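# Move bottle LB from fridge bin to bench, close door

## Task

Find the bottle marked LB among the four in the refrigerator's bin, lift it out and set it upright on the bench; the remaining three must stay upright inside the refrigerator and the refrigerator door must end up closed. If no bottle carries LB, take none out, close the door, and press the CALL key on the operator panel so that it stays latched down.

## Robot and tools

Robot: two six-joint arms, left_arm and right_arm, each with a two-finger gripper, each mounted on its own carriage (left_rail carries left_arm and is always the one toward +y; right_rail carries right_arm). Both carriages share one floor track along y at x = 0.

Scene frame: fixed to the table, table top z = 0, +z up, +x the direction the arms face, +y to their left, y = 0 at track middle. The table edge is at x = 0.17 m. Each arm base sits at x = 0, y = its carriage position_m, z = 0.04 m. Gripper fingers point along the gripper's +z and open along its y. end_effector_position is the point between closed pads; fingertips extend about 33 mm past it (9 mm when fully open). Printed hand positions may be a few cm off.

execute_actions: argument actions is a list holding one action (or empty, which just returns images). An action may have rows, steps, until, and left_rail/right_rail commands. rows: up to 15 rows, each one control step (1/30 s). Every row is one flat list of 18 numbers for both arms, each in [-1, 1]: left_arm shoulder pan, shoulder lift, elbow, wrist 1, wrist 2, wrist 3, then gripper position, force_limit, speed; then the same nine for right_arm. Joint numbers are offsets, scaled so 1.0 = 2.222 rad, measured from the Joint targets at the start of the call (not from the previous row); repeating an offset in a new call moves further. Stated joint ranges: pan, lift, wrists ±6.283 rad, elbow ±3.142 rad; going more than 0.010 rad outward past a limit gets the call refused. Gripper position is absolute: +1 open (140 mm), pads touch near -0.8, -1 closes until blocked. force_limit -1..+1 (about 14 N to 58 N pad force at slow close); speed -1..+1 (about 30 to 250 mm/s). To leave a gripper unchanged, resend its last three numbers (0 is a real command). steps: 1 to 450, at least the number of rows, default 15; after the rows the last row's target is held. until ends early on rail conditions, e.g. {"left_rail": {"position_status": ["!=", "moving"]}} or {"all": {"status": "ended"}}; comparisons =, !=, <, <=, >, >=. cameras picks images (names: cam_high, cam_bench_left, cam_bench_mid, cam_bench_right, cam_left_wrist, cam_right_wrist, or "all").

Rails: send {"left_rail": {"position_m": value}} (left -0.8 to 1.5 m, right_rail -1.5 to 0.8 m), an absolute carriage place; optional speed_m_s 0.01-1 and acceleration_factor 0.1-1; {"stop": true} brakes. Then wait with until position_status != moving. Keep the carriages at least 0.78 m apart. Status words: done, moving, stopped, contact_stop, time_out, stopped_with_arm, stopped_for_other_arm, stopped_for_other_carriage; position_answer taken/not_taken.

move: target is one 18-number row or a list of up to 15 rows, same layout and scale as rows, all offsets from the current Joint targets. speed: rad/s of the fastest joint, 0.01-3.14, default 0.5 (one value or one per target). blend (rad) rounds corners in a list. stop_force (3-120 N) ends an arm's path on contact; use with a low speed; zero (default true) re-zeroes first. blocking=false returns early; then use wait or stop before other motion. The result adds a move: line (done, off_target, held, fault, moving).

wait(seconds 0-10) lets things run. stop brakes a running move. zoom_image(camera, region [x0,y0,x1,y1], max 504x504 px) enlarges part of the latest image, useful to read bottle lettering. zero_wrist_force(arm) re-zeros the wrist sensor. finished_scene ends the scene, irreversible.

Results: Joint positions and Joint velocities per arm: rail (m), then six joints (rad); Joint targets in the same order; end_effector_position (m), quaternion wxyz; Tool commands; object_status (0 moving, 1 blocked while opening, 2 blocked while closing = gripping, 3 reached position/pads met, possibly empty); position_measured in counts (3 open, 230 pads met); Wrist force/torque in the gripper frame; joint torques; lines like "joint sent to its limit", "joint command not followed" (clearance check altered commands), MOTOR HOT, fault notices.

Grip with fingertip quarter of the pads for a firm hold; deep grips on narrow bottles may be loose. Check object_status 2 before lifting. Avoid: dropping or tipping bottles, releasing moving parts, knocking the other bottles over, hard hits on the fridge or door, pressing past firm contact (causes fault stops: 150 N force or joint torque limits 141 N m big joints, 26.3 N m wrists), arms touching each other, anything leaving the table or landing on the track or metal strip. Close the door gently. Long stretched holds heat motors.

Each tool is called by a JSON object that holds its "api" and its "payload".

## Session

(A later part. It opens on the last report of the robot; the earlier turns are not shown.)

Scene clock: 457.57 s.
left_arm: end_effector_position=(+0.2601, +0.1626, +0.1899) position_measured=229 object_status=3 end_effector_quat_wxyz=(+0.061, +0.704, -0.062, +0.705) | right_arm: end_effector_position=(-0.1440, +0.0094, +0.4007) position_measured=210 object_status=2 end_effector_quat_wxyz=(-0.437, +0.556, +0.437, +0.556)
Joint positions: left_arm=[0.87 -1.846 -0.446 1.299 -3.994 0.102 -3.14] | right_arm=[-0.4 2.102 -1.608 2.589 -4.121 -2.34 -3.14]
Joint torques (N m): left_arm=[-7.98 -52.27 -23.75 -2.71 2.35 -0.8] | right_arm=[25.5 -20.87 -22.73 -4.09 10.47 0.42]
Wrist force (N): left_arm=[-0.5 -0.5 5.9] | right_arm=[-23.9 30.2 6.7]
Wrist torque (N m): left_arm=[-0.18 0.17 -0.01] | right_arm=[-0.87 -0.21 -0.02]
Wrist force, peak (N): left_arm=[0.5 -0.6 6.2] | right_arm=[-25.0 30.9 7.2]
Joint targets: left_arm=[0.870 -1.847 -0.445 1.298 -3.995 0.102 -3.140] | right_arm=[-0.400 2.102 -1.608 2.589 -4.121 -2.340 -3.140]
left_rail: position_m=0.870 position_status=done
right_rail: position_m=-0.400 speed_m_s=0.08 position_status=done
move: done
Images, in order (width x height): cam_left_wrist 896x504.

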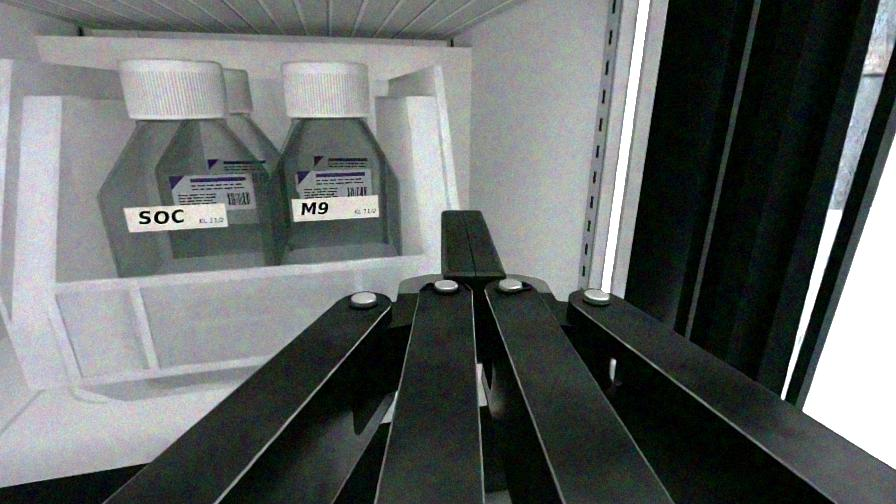

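{"api": "execute_actions", "payload": {"actions": [{"left_rail":{"position_m":1.0,"speed_m_s":0.5},"steps":75,"until":{"left_rail":{"position_status":["!=","moving"]}}}]}}

{"api": "move", "payload": {"target": [-0.0095,-0.0953,0.0496,0.7527,-0.0553,0,-0.8,-1,0,0,0,0,0,0,0,-0.98,0.2,-1], "speed": 0.9}}

{"api": "move", "payload": {"target": [-0.0095,-0.0953,0.0496,0.7527,-0.0553,0,-0.8,-1,0,0,0,0,0,0,0,-0.98,0.2,-1], "speed": 0.9}}

{"api": "execute_actions", "payload": {"actions": [{"left_rail":{"position_m":0.87},"steps":75,"until":{"left_rail":{"position_status":["!=","moving"]}}}], "cameras": ["cam_left_wrist"]}}

Scene clock: 479.27 s.
left_arm: end_effector_position=(+0.2599, +0.2927, +0.1897) position_measured=229 object_status=3 end_effector_quat_wxyz=(+0.061, +0.704, -0.062, +0.704) | right_arm: end_effector_position=(-0.1440, +0.0094, +0.4007) position_measured=210 object_status=2 end_effector_quat_wxyz=(-0.437, +0.556, +0.437, +0.556)
Joint positions: left_arm=[1 -1.847 -0.445 1.298 -3.995 0.102 -3.14] | right_arm=[-0.4 2.102 -1.608 2.589 -4.121 -2.34 -3.14]
Joint torques (N m): left_arm=[-6.68 -56.37 -6.66 0.76 -0.38 -0.83] | right_arm=[25.41 -16.11 -21.56 -4.01 10.42 0.4]
Wrist force (N): left_arm=[-0.1 -0.3 5.7] | right_arm=[-24.0 30.2 6.6]
Wrist torque (N m): left_arm=[-0.14 0.08 -0.01] | right_arm=[-0.87 -0.20 -0.02]
Wrist force, peak (N): left_arm=[-0.5 2.3 6.6] | right_arm=[-25.2 30.7 7.0]
Joint targets: left_arm=[1.000 -1.847 -0.445 1.298 -3.995 0.102 -3.140] | right_arm=[-0.400 2.102 -1.608 2.589 -4.121 -2.340 -3.140]
Tool commands: left_gripper/position=-0.8 left_gripper/force_limit=-1.0 left_gripper/speed=+0.0 right_gripper/position=-0.98 right_gripper/force_limit=+0.2 right_gripper/speed=-1.0
left_rail: position_m=1.000 speed_m_s=0.50 position_status=done
right_rail: position_m=-0.400 speed_m_s=0.08 position_status=done

Scene clock: 481.97 s.
left_arm: end_effector_position=(+0.2134, +0.1789, +0.1877) position_measured=229 object_status=3 end_effector_quat_wxyz=(+0.417, -0.424, +0.575, -0.562) | right_arm: end_effector_position=(-0.1440, +0.0094, +0.4007) position_measured=210 object_status=2 end_effector_quat_wxyz=(-0.437, +0.556, +0.437, +0.556)
Joint positions: left_arm=[1 -1.868 -0.657 1.409 -2.322 -0.021 -3.14] | right_arm=[-0.4 2.102 -1.608 2.589 -4.121 -2.34 -3.14]
Joint torques (N m): left_arm=[-8.78 -67.21 -7.94 0.12 0.05 -0.88] | right_arm=[25.64 -16.35 -21.01 -3.98 10.54 0.22]
Wrist force (N): left_arm=[-0.2 0.5 6.6] | right_arm=[-24.8 30.6 6.8]
Wrist torque (N m): left_arm=[0.35 -0.23 -0.28] | right_arm=[-0.88 -0.21 -0.01]
Wrist force, peak (N): left_arm=[-0.5 0.9 6.9] | right_arm=[-25.0 30.7 7.2]
Joint targets: left_arm=[1.000 -1.868 -0.657 1.409 -2.322 -0.021 -3.140] | right_arm=[-0.400 2.102 -1.608 2.589 -4.121 -2.340 -3.140]
left_rail: position_m=1.000 speed_m_s=0.50 position_status=done
right_rail: position_m=-0.400 speed_m_s=0.08 position_status=done
move: done

Scene clock: 484.67 s.
left_arm: end_effector_position=(+0.2495, +0.3471, +0.1898) position_measured=229 object_status=3 end_effector_quat_wxyz=(+0.704, +0.062, +0.704, -0.061) | right_arm: end_effector_position=(-0.1440, +0.0094, +0.4007) position_measured=210 object_status=2 end_effector_quat_wxyz=(-0.437, +0.556, +0.437, +0.556)
Joint positions: left_arm=[1 -1.889 -0.869 1.519 -0.65 -0.144 -3.14] | right_arm=[-0.4 2.102 -1.608 2.589 -4.121 -2.34 -3.14]
Joint torques (N m): left_arm=[-8.5 -58.45 -5.97 3.45 -2.34 -0.78] | right_arm=[25.39 -16.41 -21.64 -4.04 10.34 0.19]
Wrist force (N): left_arm=[-1.9 1.1 7.6] | right_arm=[-23.6 29.9 6.3]
Wrist torque (N m): left_arm=[0.29 -0.29 -0.02] | right_arm=[-0.88 -0.19 -0.02]
Wrist force, peak (N): left_arm=[-1.8 1.1 7.9] | right_arm=[-25.1 30.7 6.6]
Joint targets: left_arm=[1.000 -1.889 -0.869 1.519 -0.650 -0.144 -3.140] | right_arm=[-0.400 2.102 -1.608 2.589 -4.121 -2.340 -3.140]
left_rail: position_m=1.000 speed_m_s=0.50 position_status=done
right_rail: position_m=-0.400 speed_m_s=0.08 position_status=done
move: done

Scene clock: 485.57 s.
left_arm: end_effector_position=(+0.2495, +0.2172, +0.1899) position_measured=229 object_status=3 end_effector_quat_wxyz=(+0.705, +0.062, +0.704, -0.061) | right_arm: end_effector_position=(-0.1440, +0.0094, +0.4007) position_measured=210 object_status=2 end_effector_quat_wxyz=(-0.437, +0.556, +0.437, +0.556)
Joint positions: left_arm=[0.87 -1.889 -0.869 1.519 -0.65 -0.144 -3.14] | right_arm=[-0.4 2.102 -1.608 2.589 -4.121 -2.34 -3.14]
Joint torques (N m): left_arm=[-6.16 -44.91 -24.1 3.42 1.34 -0.8] | right_arm=[25.55 -16.48 -21.55 -4 10.36 0.1]
Wrist force (N): left_arm=[-1.7 1.0 7.6] | right_arm=[-23.8 30.0 6.2]
Wrist torque (N m): left_arm=[0.26 -0.33 -0.03] | right_arm=[-0.89 -0.18 -0.02]
Wrist force, peak (N): left_arm=[-1.6 -1.9 8.3] | right_arm=[-25.1 30.6 6.8]
Joint targets: left_arm=[0.870 -1.889 -0.869 1.519 -0.650 -0.144 -3.140] | right_arm=[-0.400 2.102 -1.608 2.589 -4.121 -2.340 -3.140]
Tool commands: left_gripper/position=-0.8 left_gripper/force_limit=-1.0 left_gripper/speed=+0.0 right_gripper/position=-0.98 right_gripper/force_limit=+0.2 right_gripper/speed=-1.0
left_rail: position_m=0.870 speed_m_s=0.50 position_status=done
right_rail: position_m=-0.400 speed_m_s=0.08 position_status=done
Images, in order (width x height): cam_left_wrist 896x504.

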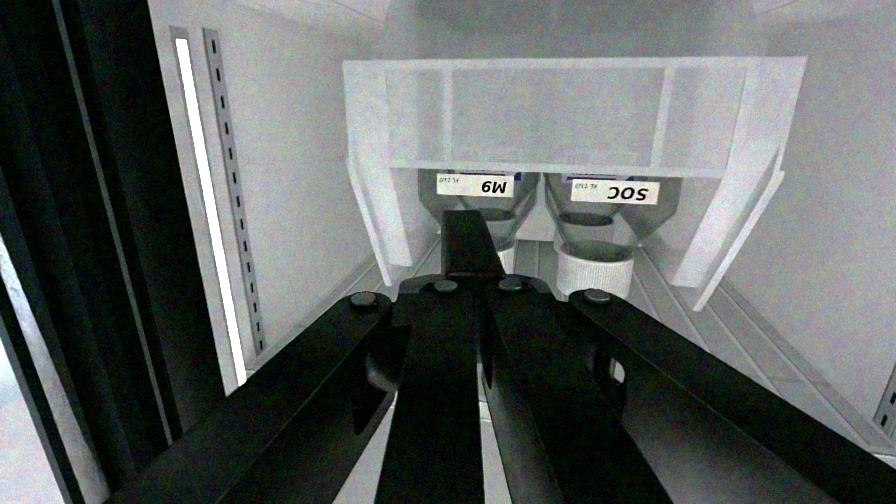

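{"api": "zoom_image", "payload": {"camera": "cam_left_wrist", "region": [400, 60, 720, 310]}}

Scaled by 1.575 from the camera's 896x504 image, which has a finer 1280x720 frame.

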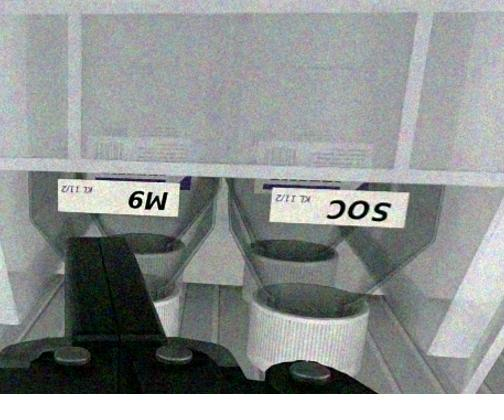

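{"api": "execute_actions", "payload": {"actions": [{"left_rail":{"position_m":0.95},"steps":75,"until":{"left_rail":{"position_status":["!=","moving"]}}}], "cameras": ["cam_left_wrist"]}}

{"api": "zoom_image", "payload": {"camera": "cam_left_wrist", "region": [280, 60, 600, 310]}}

Scene clock: 518.30 s.
left_arm: end_effector_position=(+0.2495, +0.2971, +0.1899) position_measured=229 object_status=3 end_effector_quat_wxyz=(+0.705, +0.062, +0.704, -0.061) | right_arm: end_effector_position=(-0.1440, +0.0094, +0.4007) position_measured=210 object_status=2 end_effector_quat_wxyz=(-0.437, +0.556, +0.437, +0.556)
Joint positions: left_arm=[0.95 -1.889 -0.869 1.519 -0.65 -0.144 -3.14] | right_arm=[-0.4 2.102 -1.608 2.589 -4.121 -2.34 -3.14]
Joint torques (N m): left_arm=[6.05 -54.19 -9.34 0.91 1.03 -0.74] | right_arm=[25.03 -16.73 -21.76 -4.06 10.17 -0.23]
Wrist force (N): left_arm=[-1.6 0.9 7.7] | right_arm=[-23.5 30.1 6.3]
Wrist torque (N m): left_arm=[0.24 -0.35 -0.04] | right_arm=[-0.85 -0.24 -0.02]
Wrist force, peak (N): left_arm=[-1.7 -2.4 8.0] | right_arm=[-25.1 30.8 6.8]
Joint targets: left_arm=[0.950 -1.889 -0.869 1.519 -0.650 -0.144 -3.140] | right_arm=[-0.400 2.102 -1.608 2.589 -4.121 -2.340 -3.140]
Tool commands: left_gripper/position=-0.8 left_gripper/force_limit=-1.0 left_gripper/speed=+0.0 right_gripper/position=-0.98 right_gripper/force_limit=+0.2 right_gripper/speed=-1.0
left_rail: position_m=0.950 speed_m_s=0.50 position_status=done
right_rail: position_m=-0.400 speed_m_s=0.08 position_status=done
Images, in order (width x height): cam_left_wrist 896x504.

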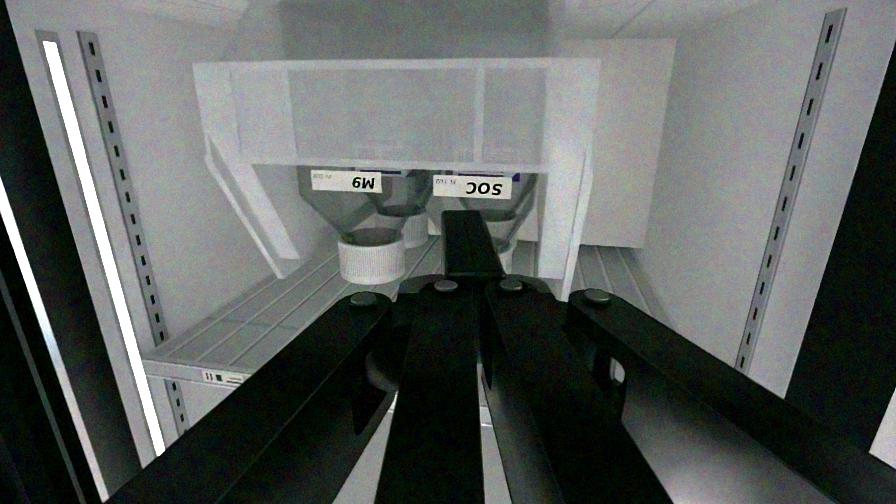

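Scaled by 1.575 from the camera's 896x504 image, which has a finer 1280x720 frame.

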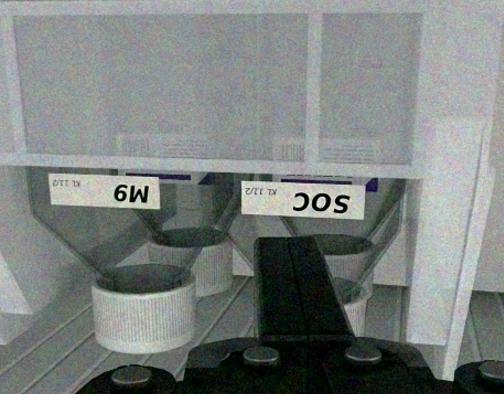

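{"api": "move", "payload": {"target": [0.0254,0.0179,-0.1255,0.1076,-0.053,0,0.0,-0.6,0,0,0,0,0,0,0,-0.98,0.2,-1], "speed": 0.4, "cameras": ["cam_left_wrist"]}}

Scene clock: 564.73 s.
left_arm: end_effector_position=(+0.2726, +0.2908, +0.2593) position_measured=129 object_status=3 end_effector_quat_wxyz=(+0.707, +0.001, +0.707, +0.001) | right_arm: end_effector_position=(-0.1440, +0.0094, +0.4007) position_measured=210 object_status=2 end_effector_quat_wxyz=(-0.437, +0.556, +0.437, +0.556)
Joint positions: left_arm=[0.95 -1.833 -0.829 1.24 -0.411 -0.261 -3.14] | right_arm=[-0.4 2.102 -1.608 2.589 -4.121 -2.34 -3.14]
Joint torques (N m): left_arm=[10.34 -45.75 -28.47 4.22 -2.4 -0.65] | right_arm=[25.03 -16.62 -21.49 -4.03 10.04 -0.75]
Wrist force (N): left_arm=[-1.4 1.0 7.3] | right_arm=[-23.8 29.9 6.4]
Wrist torque (N m): left_arm=[0.25 -0.40 -0.03] | right_arm=[-0.91 -0.18 -0.01]
Wrist force, peak (N): left_arm=[-1.5 1.0 8.2] | right_arm=[-25.0 30.8 6.8]
Joint targets: left_arm=[0.950 -1.832 -0.829 1.240 -0.411 -0.261 -3.140] | right_arm=[-0.400 2.102 -1.608 2.589 -4.121 -2.340 -3.140]
left_rail: position_m=0.950 speed_m_s=0.50 position_status=done
right_rail: position_m=-0.400 speed_m_s=0.08 position_status=done
move: done
Images, in order (width x height): cam_left_wrist 896x504.

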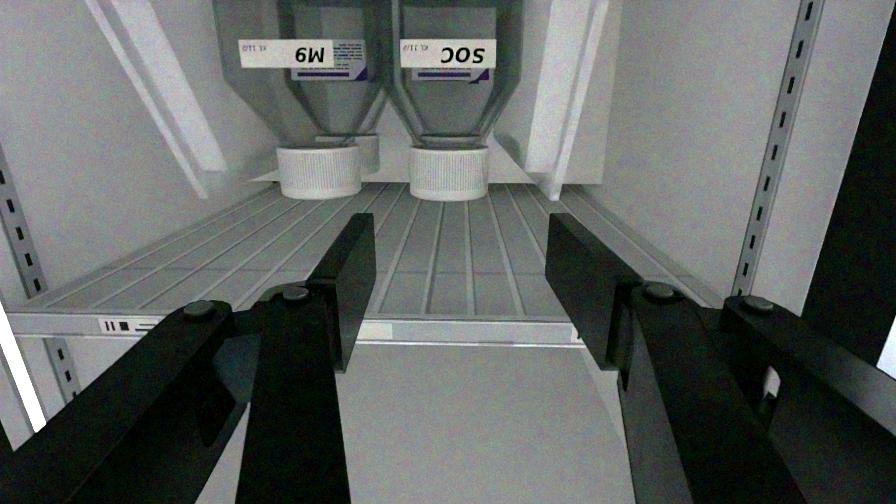

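{"api": "move", "payload": {"target": [0.0131,-0.1797,0.2345,-0.7617,-0.0396,0.7062,0.0,-0.6,0,0,0,0,0,0,0,-0.98,0.2,-1], "speed": 0.5, "cameras": ["cam_left_wrist"]}}

Scene clock: 645.77 s.
left_arm: end_effector_position=(+0.2804, +0.2873, +0.2969) position_measured=129 object_status=3 end_effector_quat_wxyz=(+0.570, +0.095, +0.814, -0.066) | right_arm: end_effector_position=(-0.1440, +0.0094, +0.4007) position_measured=210 object_status=2 end_effector_quat_wxyz=(-0.437, +0.556, +0.437, +0.556)
Joint positions: left_arm=[0.95 -1.803 -1.228 1.761 -2.103 -0.349 -1.571] | right_arm=[-0.4 2.102 -1.608 2.589 -4.121 -2.34 -3.14]
Joint torques (N m): left_arm=[11.23 -48.49 -9.44 -5.78 -0.04 1.17] | right_arm=[25.02 -17.03 -21.43 -4.08 9.93 -1.16]
Wrist force (N): left_arm=[-1.0 1.3 7.3] | right_arm=[-24.9 30.4 6.7]
Wrist torque (N m): left_arm=[0.33 -0.34 -0.05] | right_arm=[-0.90 -0.18 -0.01]
Wrist force, peak (N): left_arm=[-1.7 0.7 8.0] | right_arm=[-25.1 30.8 6.8]
Joint targets: left_arm=[0.950 -1.803 -1.228 1.761 -2.103 -0.349 -1.571] | right_arm=[-0.400 2.102 -1.608 2.589 -4.121 -2.340 -3.140]
left_rail: position_m=0.950 speed_m_s=0.50 position_status=done
right_rail: position_m=-0.400 speed_m_s=0.08 position_status=done
move: done
Images, in order (width x height): cam_left_wrist 896x504.

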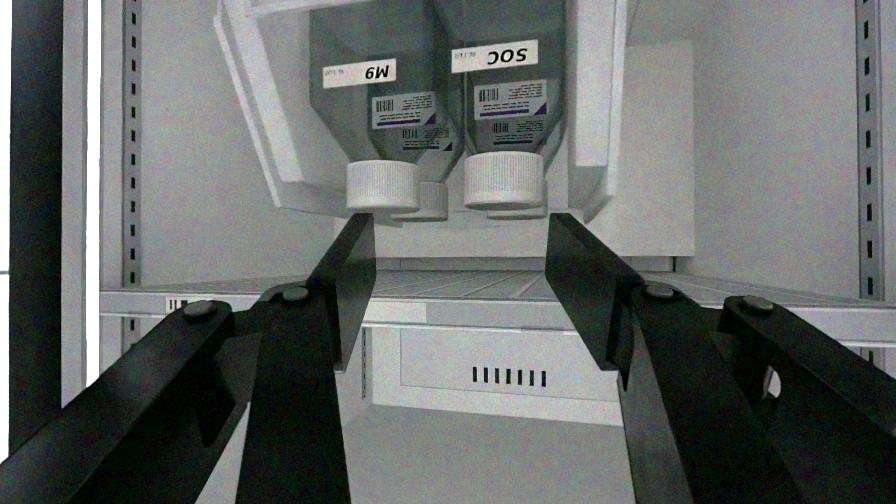

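{"api": "move", "payload": {"target": [[0.0487,0.0408,-0.0311,-0.0101,0,0,0.0,-0.6,0,0,0,0,0,0,0,-0.98,0.2,-1],[0.0824,0.0781,-0.0671,-0.0113,0,0,0.0,-0.6,0,0,0,0,0,0,0,-0.98,0.2,-1]], "speed": 0.15, "stop_force": 6, "blend": 0.01, "cameras": ["cam_left_wrist"]}}

Scene clock: 660.10 s.
left_arm: end_effector_position=(+0.3933, +0.2874, +0.2582) position_measured=129 object_status=3 end_effector_quat_wxyz=(+0.573, +0.020, +0.819, -0.014) | right_arm: end_effector_position=(-0.1440, +0.0094, +0.4007) position_measured=210 object_status=2 end_effector_quat_wxyz=(-0.437, +0.556, +0.437, +0.556)
Joint positions: left_arm=[0.95 -1.62 -1.055 1.612 -2.128 -0.349 -1.571] | right_arm=[-0.4 2.102 -1.608 2.589 -4.121 -2.34 -3.14]
Joint torques (N m): left_arm=[11.19 -39.06 -31.5 -5.91 0.46 1.4] | right_arm=[24.52 -18.45 -21.28 -4.08 9.68 -1.67]
Wrist force (N): left_arm=[-0.6 1.0 7.4] | right_arm=[-24.7 30.4 6.6]
Wrist torque (N m): left_arm=[0.29 -0.42 -0.06] | right_arm=[-0.89 -0.17 -0.01]
Wrist force, peak (N): left_arm=[-1.1 0.6 8.1] | right_arm=[-25.1 30.7 6.8]
Joint targets: left_arm=[0.950 -1.620 -1.055 1.612 -2.128 -0.349 -1.571] | right_arm=[-0.400 2.102 -1.608 2.589 -4.121 -2.340 -3.140]
left_rail: position_m=0.950 speed_m_s=0.50 position_status=done
right_rail: position_m=-0.400 speed_m_s=0.08 position_status=done
move: done
Images, in order (width x height): cam_left_wrist 896x504.

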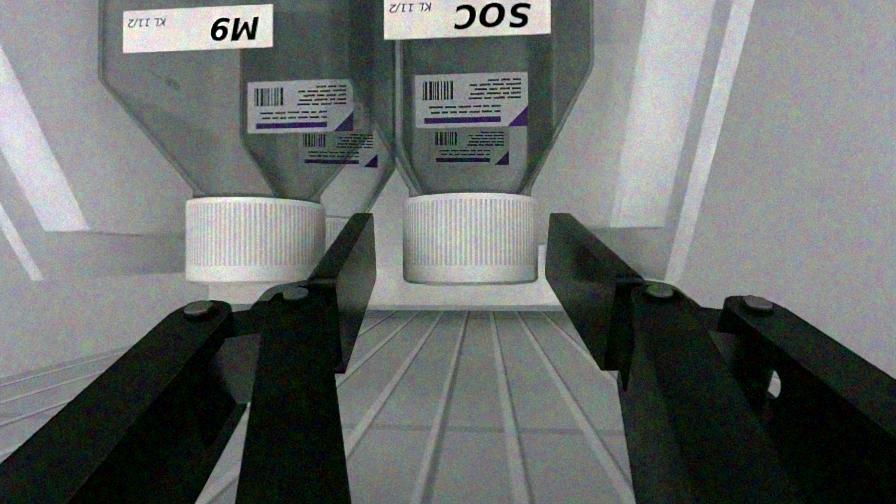

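{"api": "move", "payload": {"target": [0.0152,0.0133,-0.0197,0.0065,0,0,0.0,-0.6,0,0,0,0,0,0,0,-0.98,0.2,-1], "speed": 0.1, "stop_force": 6}}

{"api": "move", "payload": {"target": [0,0,0,0,0,0,-1,-0.5,-1,0,0,0,0,0,0,-0.98,0.2,-1], "cameras": ["cam_left_wrist"]}}

Scene clock: 668.70 s.
left_arm: end_effector_position=(+0.4153, +0.2874, +0.2566) position_measured=129 object_status=3 end_effector_quat_wxyz=(+0.573, +0.006, +0.819, -0.004) | right_arm: end_effector_position=(-0.1440, +0.0094, +0.4007) position_measured=210 object_status=2 end_effector_quat_wxyz=(-0.437, +0.556, +0.437, +0.556)
Joint positions: left_arm=[0.95 -1.587 -1.025 1.568 -2.114 -0.349 -1.571] | right_arm=[-0.4 2.102 -1.608 2.589 -4.121 -2.34 -3.14]
Joint torques (N m): left_arm=[10.64 -40.2 -31.4 0.13 1.88 1.2] | right_arm=[23.92 -17.97 -21.27 -4.06 9.62 -1.92]
Wrist force (N): left_arm=[-1.1 0.8 7.6] | right_arm=[-24.0 30.2 6.5]
Wrist torque (N m): left_arm=[0.23 -0.33 -0.04] | right_arm=[-0.85 -0.19 -0.02]
Wrist force, peak (N): left_arm=[-1.0 0.9 7.9] | right_arm=[-25.1 30.7 6.8]
Joint targets: left_arm=[0.950 -1.587 -1.025 1.568 -2.114 -0.349 -1.571] | right_arm=[-0.400 2.102 -1.608 2.589 -4.121 -2.340 -3.140]
left_rail: position_m=0.950 speed_m_s=0.50 position_status=done
right_rail: position_m=-0.400 speed_m_s=0.08 position_status=done
move: done

Scene clock: 671.00 s.
left_arm: end_effector_position=(+0.4153, +0.2874, +0.2565) position_measured=226 object_status=0 end_effector_quat_wxyz=(+0.573, +0.006, +0.819, -0.004) | right_arm: end_effector_position=(-0.1440, +0.0094, +0.4007) position_measured=210 object_status=2 end_effector_quat_wxyz=(-0.437, +0.556, +0.437, +0.556)
Joint positions: left_arm=[0.95 -1.587 -1.025 1.568 -2.114 -0.349 -1.571] | right_arm=[-0.4 2.102 -1.608 2.589 -4.121 -2.34 -3.14]
Joint torques (N m): left_arm=[7.7 -54.65 -31.04 -3.67 2.44 1.22] | right_arm=[25.26 -18.1 -21.21 -3.94 9.53 -1.97]
Wrist force (N): left_arm=[-1.6 0.7 7.8] | right_arm=[-23.6 29.7 6.4]
Wrist torque (N m): left_arm=[0.27 -0.30 -0.06] | right_arm=[-0.89 -0.21 -0.02]
Wrist force, peak (N): left_arm=[1.9 1.2 9.1] | right_arm=[-25.5 30.3 6.9]
Joint targets: left_arm=[0.950 -1.587 -1.025 1.568 -2.114 -0.349 -1.571] | right_arm=[-0.400 2.102 -1.608 2.589 -4.121 -2.340 -3.140]
left_rail: position_m=0.950 speed_m_s=0.50 position_status=done
right_rail: position_m=-0.400 speed_m_s=0.08 position_status=done
move: done
Images, in order (width x height): cam_left_wrist 896x504.

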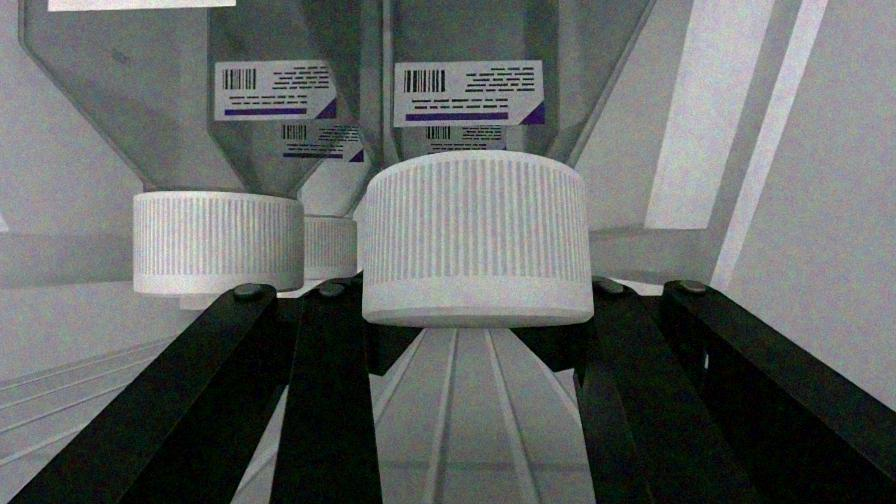

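{"api": "move", "payload": {"target": [0,0,0,0,0,0,0.0,-1,-0.8,0,0,0,0,0,0,-0.98,0.2,-1], "cameras": ["cam_left_wrist"]}}

Scene clock: 676.40 s.
left_arm: end_effector_position=(+0.4153, +0.2874, +0.2566) position_measured=129 object_status=0 end_effector_quat_wxyz=(+0.573, +0.006, +0.819, -0.004) | right_arm: end_effector_position=(-0.1440, +0.0094, +0.4007) position_measured=210 object_status=2 end_effector_quat_wxyz=(-0.437, +0.556, +0.437, +0.556)
Joint positions: left_arm=[0.95 -1.587 -1.025 1.568 -2.114 -0.349 -1.571] | right_arm=[-0.4 2.102 -1.608 2.589 -4.121 -2.34 -3.14]
Joint torques (N m): left_arm=[-2.41 -55.33 -26.86 -5.29 3.31 1.09] | right_arm=[24.38 -18.04 -23.25 -5.51 9.55 -2.02]
Wrist force (N): left_arm=[-1.0 0.7 7.6] | right_arm=[-24.5 29.0 6.3]
Wrist torque (N m): left_arm=[0.22 -0.36 -0.05] | right_arm=[-0.84 -0.19 -0.01]
Wrist force, peak (N): left_arm=[-1.2 0.6 8.7] | right_arm=[-25.2 30.5 7.0]
Joint targets: left_arm=[0.950 -1.587 -1.025 1.568 -2.114 -0.349 -1.571] | right_arm=[-0.400 2.102 -1.608 2.589 -4.121 -2.340 -3.140]
left_rail: position_m=0.950 speed_m_s=0.50 position_status=done
right_rail: position_m=-0.400 speed_m_s=0.08 position_status=done
move: done
Images, in order (width x height): cam_left_wrist 896x504.

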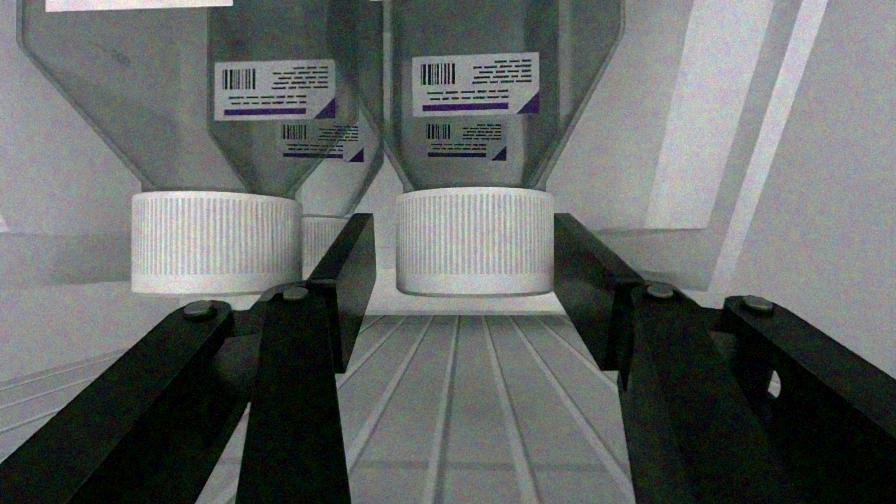

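{"api": "move", "payload": {"target": [-0.0128,-0.0111,0.0175,-0.0063,0,0,0.0,-1,-0.8,0,0,0,0,0,0,-0.98,0.2,-1], "speed": 0.1}}

{"api": "move", "payload": {"target": [0,0,0,0,0,0,-1,-1,-1,0,0,0,0,0,0,-0.98,0.2,-1]}}

{"api": "wait", "payload": {"seconds": 1, "cameras": ["cam_left_wrist"]}}

Scene clock: 685.90 s.
left_arm: end_effector_position=(+0.3969, +0.2878, +0.2571) position_measured=129 object_status=3 end_effector_quat_wxyz=(+0.573, +0.018, +0.819, -0.012) | right_arm: end_effector_position=(-0.1440, +0.0094, +0.4007) position_measured=210 object_status=2 end_effector_quat_wxyz=(-0.437, +0.556, +0.437, +0.556)
Joint positions: left_arm=[0.95 -1.615 -1.05 1.607 -2.128 -0.349 -1.571] | right_arm=[-0.4 2.102 -1.608 2.589 -4.121 -2.34 -3.14]
Joint torques (N m): left_arm=[-8.73 -55.97 -10.92 -6.01 4.24 1.06] | right_arm=[19.33 -18.47 -37.62 -7.09 9.4 -2.07]
Wrist force (N): left_arm=[-1.2 0.7 7.3] | right_arm=[-24.5 28.9 6.0]
Wrist torque (N m): left_arm=[0.22 -0.33 -0.06] | right_arm=[-0.84 -0.18 -0.01]
Wrist force, peak (N): left_arm=[-1.6 1.1 8.0] | right_arm=[-26.0 29.5 6.6]
Joint targets: left_arm=[0.950 -1.615 -1.050 1.607 -2.128 -0.349 -1.571] | right_arm=[-0.400 2.102 -1.608 2.589 -4.121 -2.340 -3.140]
left_rail: position_m=0.950 speed_m_s=0.50 position_status=done
right_rail: position_m=-0.400 speed_m_s=0.08 position_status=done
move: done

Scene clock: 686.80 s.
left_arm: end_effector_position=(+0.3968, +0.2878, +0.2571) position_measured=159 object_status=0 end_effector_quat_wxyz=(+0.573, +0.018, +0.819, -0.013) | right_arm: end_effector_position=(-0.1440, +0.0094, +0.4007) position_measured=210 object_status=2 end_effector_quat_wxyz=(-0.437, +0.556, +0.437, +0.556)
Joint positions: left_arm=[0.95 -1.615 -1.05 1.607 -2.128 -0.349 -1.571] | right_arm=[-0.4 2.102 -1.608 2.589 -4.121 -2.34 -3.14]
Joint torques (N m): left_arm=[-8.06 -54.72 -13.12 -5.18 4.26 1.07] | right_arm=[18.66 -18.74 -37.62 -7.07 9.5 -2.06]
Wrist force (N): left_arm=[1.8 0.5 8.2] | right_arm=[-24.8 29.0 6.4]
Wrist torque (N m): left_arm=[0.18 -0.41 -0.04] | right_arm=[-0.86 -0.23 -0.01]
Wrist force, peak (N): left_arm=[1.9 0.7 8.6] | right_arm=[-25.8 29.3 6.7]
Joint targets: left_arm=[0.950 -1.615 -1.050 1.607 -2.128 -0.349 -1.571] | right_arm=[-0.400 2.102 -1.608 2.589 -4.121 -2.340 -3.140]
left_rail: position_m=0.950 speed_m_s=0.50 position_status=done
right_rail: position_m=-0.400 speed_m_s=0.08 position_status=done
move: done

Scene clock: 687.80 s.
left_arm: end_effector_position=(+0.3968, +0.2878, +0.2571) position_measured=159 object_status=2 end_effector_quat_wxyz=(+0.573, +0.018, +0.819, -0.013) | right_arm: end_effector_position=(-0.1440, +0.0094, +0.4007) position_measured=210 object_status=2 end_effector_quat_wxyz=(-0.437, +0.556, +0.437, +0.556)
Joint positions: left_arm=[0.95 -1.615 -1.05 1.607 -2.128 -0.349 -1.571] | right_arm=[-0.4 2.102 -1.608 2.589 -4.121 -2.34 -3.14]
Joint torques (N m): left_arm=[-5.66 -52.41 -21.07 -2.44 4.29 0.98] | right_arm=[18.55 -18.36 -37.33 -6.85 9.51 -2.09]
Wrist force (N): left_arm=[1.2 0.9 7.9] | right_arm=[-24.6 28.9 6.1]
Wrist torque (N m): left_arm=[0.26 -0.34 -0.03] | right_arm=[-0.84 -0.19 -0.01]
Wrist force, peak (N): left_arm=[2.3 0.7 8.9] | right_arm=[-25.7 29.5 6.5]
Joint targets: left_arm=[0.950 -1.615 -1.050 1.607 -2.128 -0.349 -1.571] | right_arm=[-0.400 2.102 -1.608 2.589 -4.121 -2.340 -3.140]
Tool commands: left_gripper/position=-1.0 left_gripper/force_limit=-1.0 left_gripper/speed=-1.0 right_gripper/position=-0.98 right_gripper/force_limit=+0.2 right_gripper/speed=-1.0
left_rail: position_m=0.950 speed_m_s=0.50 position_status=done
right_rail: position_m=-0.400 speed_m_s=0.08 position_status=done
wait: 1.00 s
Images, in order (width x height): cam_left_wrist 896x504.

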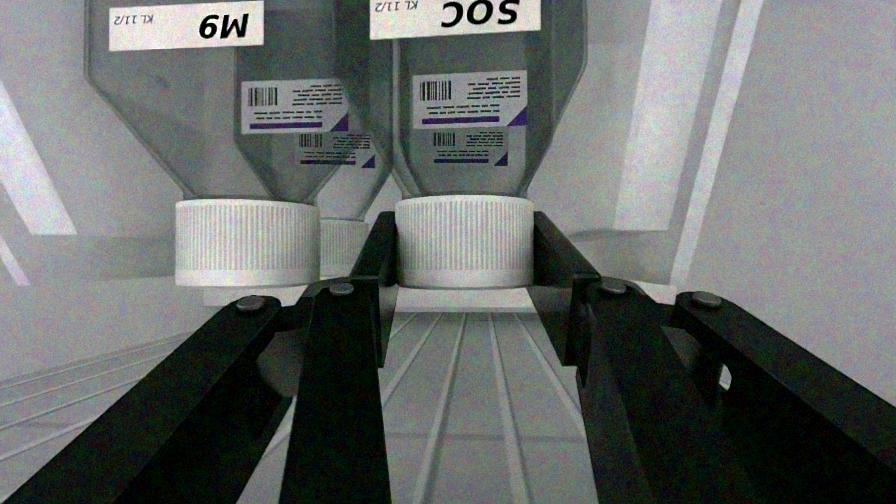

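{"api": "move", "payload": {"target": [0,0,0,0,0,0,-0.98,-0.1,-1,0,0,0,0,0,0,-0.98,0.2,-1]}}

{"api": "move", "payload": {"target": [[-0.0385,0.021,0.0741,-0.095,0.1178,0,-0.98,-0.1,-1,0,0,0,0,0,0,-0.98,0.2,-1],[-0.0572,0.0833,0.104,-0.1872,0.2356,0,-0.98,-0.1,-1,0,0,0,0,0,0,-0.98,0.2,-1]], "speed": 0.15, "stop_force": 15, "blend": 0.02, "cameras": ["cam_left_wrist"]}}

Scene clock: 737.97 s.
left_arm: end_effector_position=(+0.3968, +0.2878, +0.2571) position_measured=159 object_status=2 end_effector_quat_wxyz=(+0.573, +0.018, +0.819, -0.013) | right_arm: end_effector_position=(-0.1440, +0.0094, +0.4007) position_measured=210 object_status=2 end_effector_quat_wxyz=(-0.437, +0.556, +0.437, +0.556)
Joint positions: left_arm=[0.95 -1.615 -1.05 1.607 -2.128 -0.349 -1.571] | right_arm=[-0.4 2.102 -1.608 2.589 -4.121 -2.34 -3.14]
Joint torques (N m): left_arm=[6.02 -44.15 -31.96 -0.31 4.05 1.02] | right_arm=[12.43 -18 -37.63 -4.59 9.33 -1.92]
Wrist force (N): left_arm=[2.1 0.9 8.3] | right_arm=[-25.6 29.3 6.6]
Wrist torque (N m): left_arm=[0.21 -0.42 -0.04] | right_arm=[-0.86 -0.19 -0.02]
Wrist force, peak (N): left_arm=[2.2 1.1 9.1] | right_arm=[-25.7 29.5 6.5]
Joint targets: left_arm=[0.950 -1.615 -1.050 1.607 -2.128 -0.349 -1.571] | right_arm=[-0.400 2.102 -1.608 2.589 -4.121 -2.340 -3.140]
left_rail: position_m=0.950 speed_m_s=0.50 position_status=done
right_rail: position_m=-0.400 speed_m_s=0.08 position_status=done
move: done

Scene clock: 742.50 s.
left_arm: end_effector_position=(+0.3317, +0.2877, +0.2554) position_measured=159 object_status=2 end_effector_quat_wxyz=(+0.763, +0.055, +0.641, -0.065) | right_arm: end_effector_position=(-0.1440, +0.0094, +0.4007) position_measured=210 object_status=2 end_effector_quat_wxyz=(-0.437, +0.556, +0.437, +0.556)
Joint positions: left_arm=[0.95 -1.742 -0.865 1.838 -2.544 0.174 -1.571] | right_arm=[-0.4 2.102 -1.608 2.589 -4.121 -2.34 -3.14]
Joint torques (N m): left_arm=[-10.84 -42.23 -6.46 -6.66 5.91 0.07] | right_arm=[10.3 -18.29 -37.59 -4.51 9.29 -1.96]
Wrist force (N): left_arm=[3.3 2.9 7.9] | right_arm=[-24.9 29.1 6.5]
Wrist torque (N m): left_arm=[-0.16 -0.37 0.41] | right_arm=[-0.86 -0.22 -0.01]
Wrist force, peak (N): left_arm=[-12.1 2.2 6.4] | right_arm=[-27.0 29.2 6.4]
Joint targets: left_arm=[0.950 -1.742 -0.865 1.838 -2.544 0.174 -1.571] | right_arm=[-0.400 2.102 -1.608 2.589 -4.121 -2.340 -3.140]
left_rail: position_m=0.950 speed_m_s=0.50 position_status=done
right_rail: position_m=-0.400 speed_m_s=0.08 position_status=done
move: done
Images, in order (width x height): cam_left_wrist 896x504.

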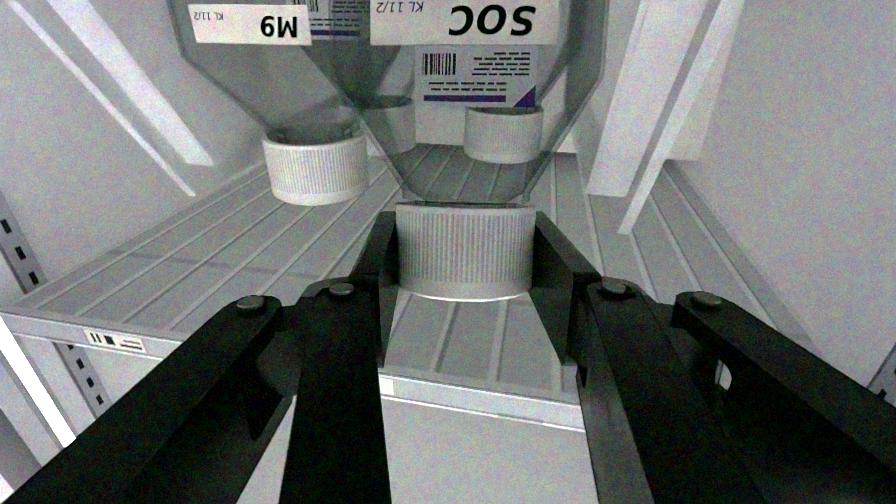

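{"api": "move", "payload": {"target": [[0,0.0719,-0.0124,-0.0594,0.0945,0,-0.98,-0.1,-1,0,0,0,0,0,0,-0.98,0.2,-1],[0.0019,0.107,-0.0258,-0.0811,0.1416,0,-0.98,-0.1,-1,0,0,0,0,0,0,-0.98,0.2,-1]], "speed": 0.15, "stop_force": 15, "blend": 0.02, "cameras": ["cam_left_wrist"]}}

Scene clock: 751.20 s.
left_arm: end_effector_position=(+0.3021, +0.2877, +0.2392) position_measured=159 object_status=2 end_effector_quat_wxyz=(+0.854, +0.043, +0.513, -0.071) | right_arm: end_effector_position=(-0.1440, +0.0094, +0.4007) position_measured=210 object_status=2 end_effector_quat_wxyz=(-0.437, +0.556, +0.437, +0.556)
Joint positions: left_arm=[0.95 -1.738 -0.627 1.781 -2.724 0.489 -1.571] | right_arm=[-0.4 2.102 -1.608 2.589 -4.121 -2.34 -3.14]
Joint torques (N m): left_arm=[3.62 -39.58 -21.44 -5.2 3.31 -0.61] | right_arm=[4.54 -18.6 -37.25 -4.59 9.2 -1.69]
Wrist force (N): left_arm=[-5.1 4.8 18.1] | right_arm=[-26.5 28.5 6.4]
Wrist torque (N m): left_arm=[-0.04 -0.43 0.88] | right_arm=[-0.81 -0.21 -0.02]
Wrist force, peak (N): left_arm=[-6.8 4.9 18.1] | right_arm=[-26.6 28.9 6.3]
Joint targets: left_arm=[0.950 -1.738 -0.627 1.781 -2.724 0.489 -1.571] | right_arm=[-0.400 2.102 -1.608 2.589 -4.121 -2.340 -3.140]
left_rail: position_m=0.950 speed_m_s=0.50 position_status=done
right_rail: position_m=-0.400 speed_m_s=0.08 position_status=done
move: done
Images, in order (width x height): cam_left_wrist 896x504.

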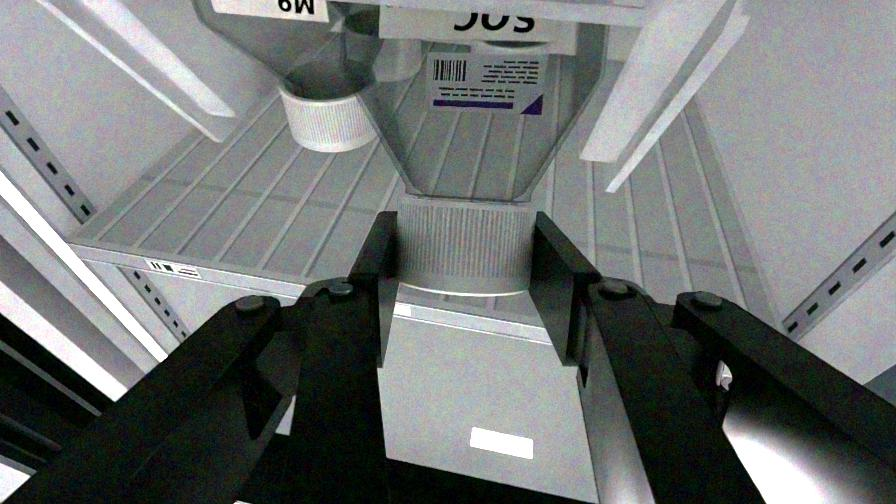

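{"api": "move", "payload": {"target": [[-0.0331,-0.0495,0.0387,0.0105,0,0,-0.98,-0.1,-1,0,0,0,0,0,0,-0.98,0.2,-1],[-0.0725,-0.1072,0.0731,0.0338,0,0,-0.98,-0.1,-1,0,0,0,0,0,0,-0.98,0.2,-1]], "speed": 0.1, "stop_force": 18, "blend": 0.02, "cameras": ["cam_left_wrist"]}}

Scene clock: 758.97 s.
left_arm: end_effector_position=(+0.2055, +0.2876, +0.3265) position_measured=159 object_status=2 end_effector_quat_wxyz=(+0.846, +0.084, +0.508, -0.140) | right_arm: end_effector_position=(-0.1440, +0.0094, +0.4007) position_measured=210 object_status=2 end_effector_quat_wxyz=(-0.437, +0.556, +0.437, +0.556)
Joint positions: left_arm=[0.95 -1.899 -0.865 1.943 -2.649 0.489 -1.571] | right_arm=[-0.4 2.102 -1.608 2.589 -4.121 -2.34 -3.14]
Joint torques (N m): left_arm=[-7.83 -56.28 -3.46 -0.28 1.05 -0.58] | right_arm=[4.81 -18.82 -37.01 -4.58 9.26 -1.6]
Wrist force (N): left_arm=[2.1 -0.2 5.8] | right_arm=[-24.6 29.0 6.4]
Wrist torque (N m): left_arm=[0.00 -0.49 0.00] | right_arm=[-0.83 -0.19 -0.01]
Wrist force, peak (N): left_arm=[-6.8 4.8 18.2] | right_arm=[-25.8 29.6 6.5]
Joint targets: left_arm=[0.950 -1.899 -0.865 1.943 -2.649 0.489 -1.571] | right_arm=[-0.400 2.102 -1.608 2.589 -4.121 -2.340 -3.140]
left_rail: position_m=0.950 speed_m_s=0.50 position_status=done
right_rail: position_m=-0.400 speed_m_s=0.08 position_status=done
move: done
Images, in order (width x height): cam_left_wrist 896x504.

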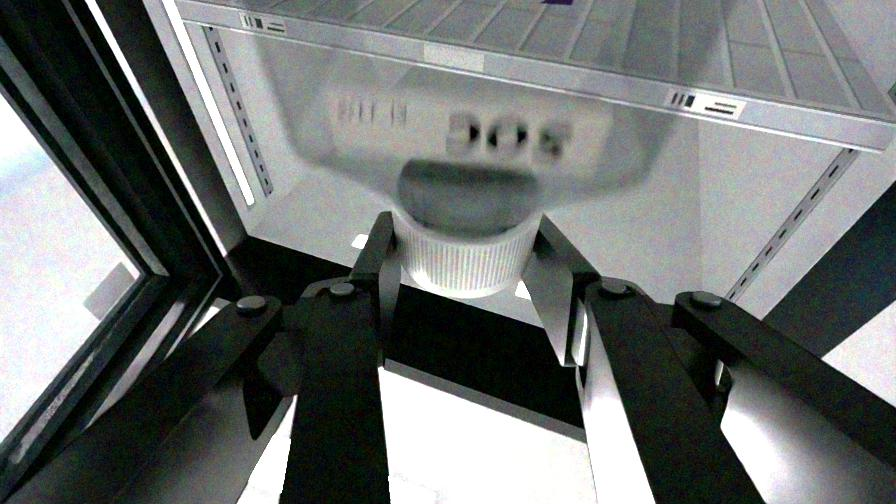

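{"api": "wait", "payload": {"seconds": 0.3, "cameras": ["cam_left_wrist","cam_right_wrist","cam_high"]}}

Scene clock: 765.43 s.
left_arm: end_effector_position=(+0.2055, +0.2876, +0.3265) position_measured=159 object_status=2 end_effector_quat_wxyz=(+0.846, +0.084, +0.508, -0.140) | right_arm: end_effector_position=(-0.1440, +0.0094, +0.4007) position_measured=210 object_status=2 end_effector_quat_wxyz=(-0.437, +0.556, +0.437, +0.556)
Joint positions: left_arm=[0.95 -1.899 -0.865 1.943 -2.649 0.489 -1.571] | right_arm=[-0.4 2.102 -1.608 2.589 -4.121 -2.34 -3.14]
Joint torques (N m): left_arm=[-1.22 -55.32 -3.88 -0.54 1.01 -0.69] | right_arm=[4.88 -19.04 -36.64 -4.54 8.95 -1.73]
Wrist force (N): left_arm=[1.9 0.0 6.5] | right_arm=[-25.0 29.0 6.5]
Wrist torque (N m): left_arm=[0.03 -0.45 -0.01] | right_arm=[-0.87 -0.18 -0.02]
Wrist force, peak (N): left_arm=[2.2 0.1 6.7] | right_arm=[-25.9 29.4 6.7]
Joint targets: left_arm=[0.950 -1.899 -0.865 1.943 -2.649 0.489 -1.571] | right_arm=[-0.400 2.102 -1.608 2.589 -4.121 -2.340 -3.140]
Tool commands: left_gripper/position=-0.98 left_gripper/force_limit=-0.1 left_gripper/speed=-1.0 right_gripper/position=-0.98 right_gripper/force_limit=+0.2 right_gripper/speed=-1.0
left_rail: position_m=0.950 speed_m_s=0.50 position_status=done
right_rail: position_m=-0.400 speed_m_s=0.08 position_status=done
wait: 0.30 s; at rest from the start
Images, in order (width x height): cam_high 896x504, cam_left_wrist 896x504, cam_right_wrist 896x504.

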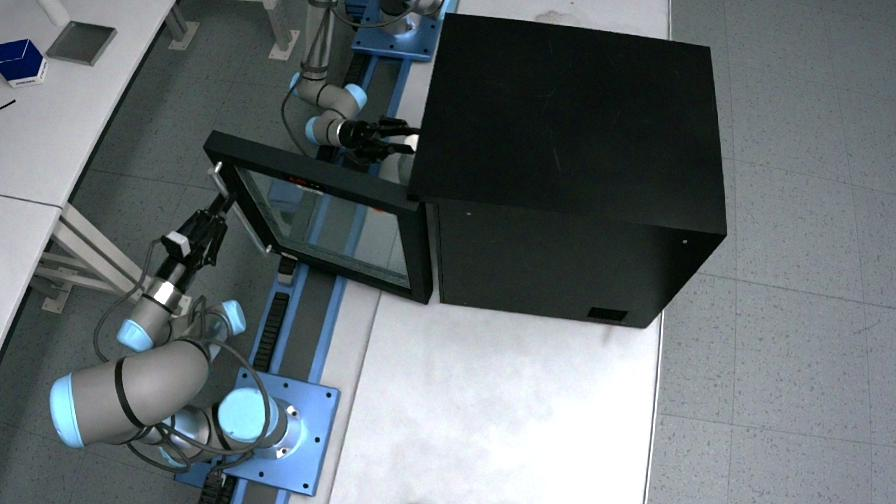

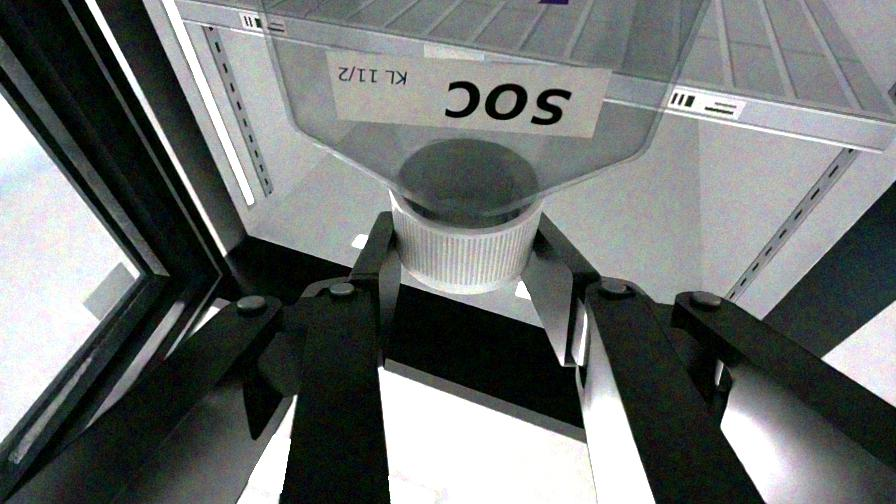

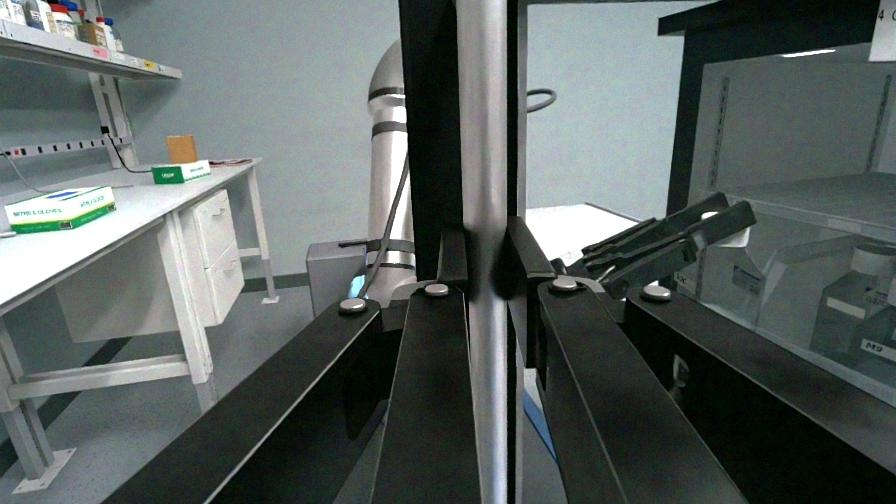

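{"api": "zoom_image", "payload": {"camera": "cam_right_wrist", "region": [660, 190, 896, 410]}}

Scaled by 2.136 from the camera's 896x504 image, which has a finer 1280x720 frame.

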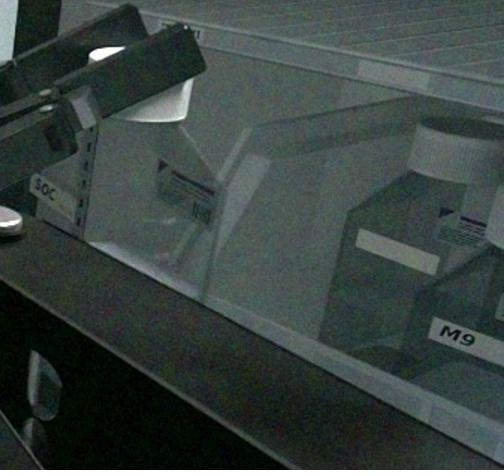

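{"api": "move", "payload": {"target": [-0.0376,-0.2081,-0.0175,0.2257,-0.1415,0,-0.98,-0.1,-1,0,0,0,0,0,0,-0.98,0.2,-1], "speed": 0.3, "cameras": ["cam_left_wrist","cam_right_wrist"]}}

Scene clock: 783.17 s.
left_arm: end_effector_position=(+0.1906, +0.2875, +0.4549) position_measured=159 object_status=2 end_effector_quat_wxyz=(+0.750, +0.131, +0.629, -0.156) | right_arm: end_effector_position=(-0.1440, +0.0094, +0.4007) position_measured=210 object_status=2 end_effector_quat_wxyz=(-0.437, +0.556, +0.437, +0.556)
Joint positions: left_arm=[0.95 -1.982 -1.327 1.904 -2.148 0.175 -1.571] | right_arm=[-0.4 2.102 -1.608 2.589 -4.121 -2.34 -3.14]
Joint torques (N m): left_arm=[-9.11 -46.04 -32.44 -0.04 1.1 -0.61] | right_arm=[5.82 -18.72 -35.14 -4.5 8.95 -1.61]
Wrist force (N): left_arm=[2.9 0.0 6.7] | right_arm=[-24.8 29.0 6.4]
Wrist torque (N m): left_arm=[0.06 -0.56 -0.03] | right_arm=[-0.85 -0.21 -0.02]
Wrist force, peak (N): left_arm=[2.9 -0.3 7.0] | right_arm=[-25.7 29.6 6.7]
Joint targets: left_arm=[0.950 -1.982 -1.328 1.904 -2.147 0.174 -1.571] | right_arm=[-0.400 2.102 -1.608 2.589 -4.121 -2.340 -3.140]
left_rail: position_m=0.950 speed_m_s=0.50 position_status=done
right_rail: position_m=-0.400 speed_m_s=0.08 position_status=done
move: done
Images, in order (width x height): cam_left_wrist 896x504, cam_right_wrist 896x504.

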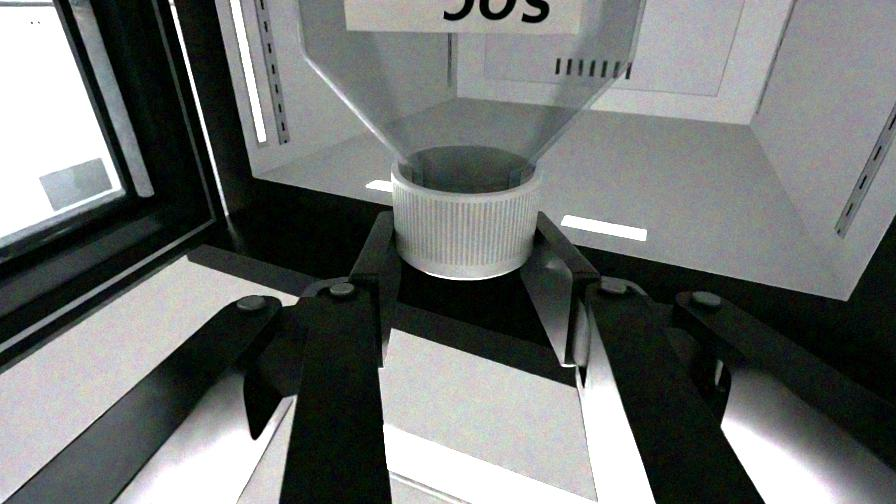

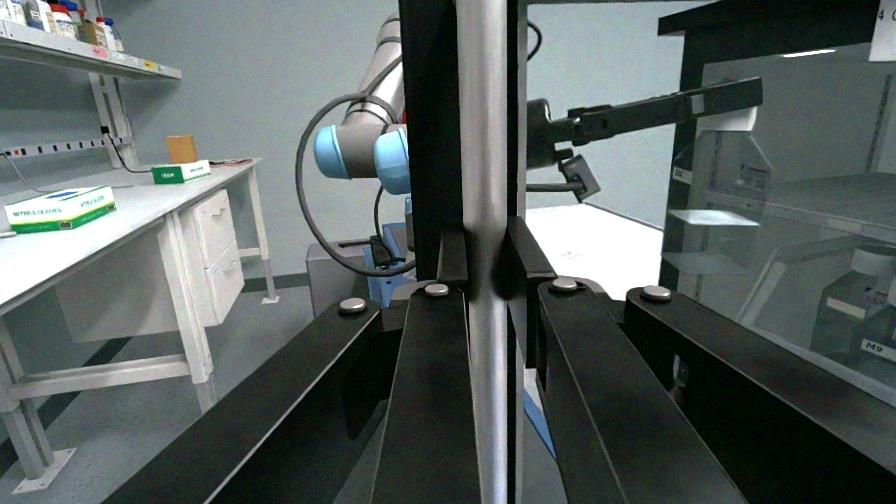

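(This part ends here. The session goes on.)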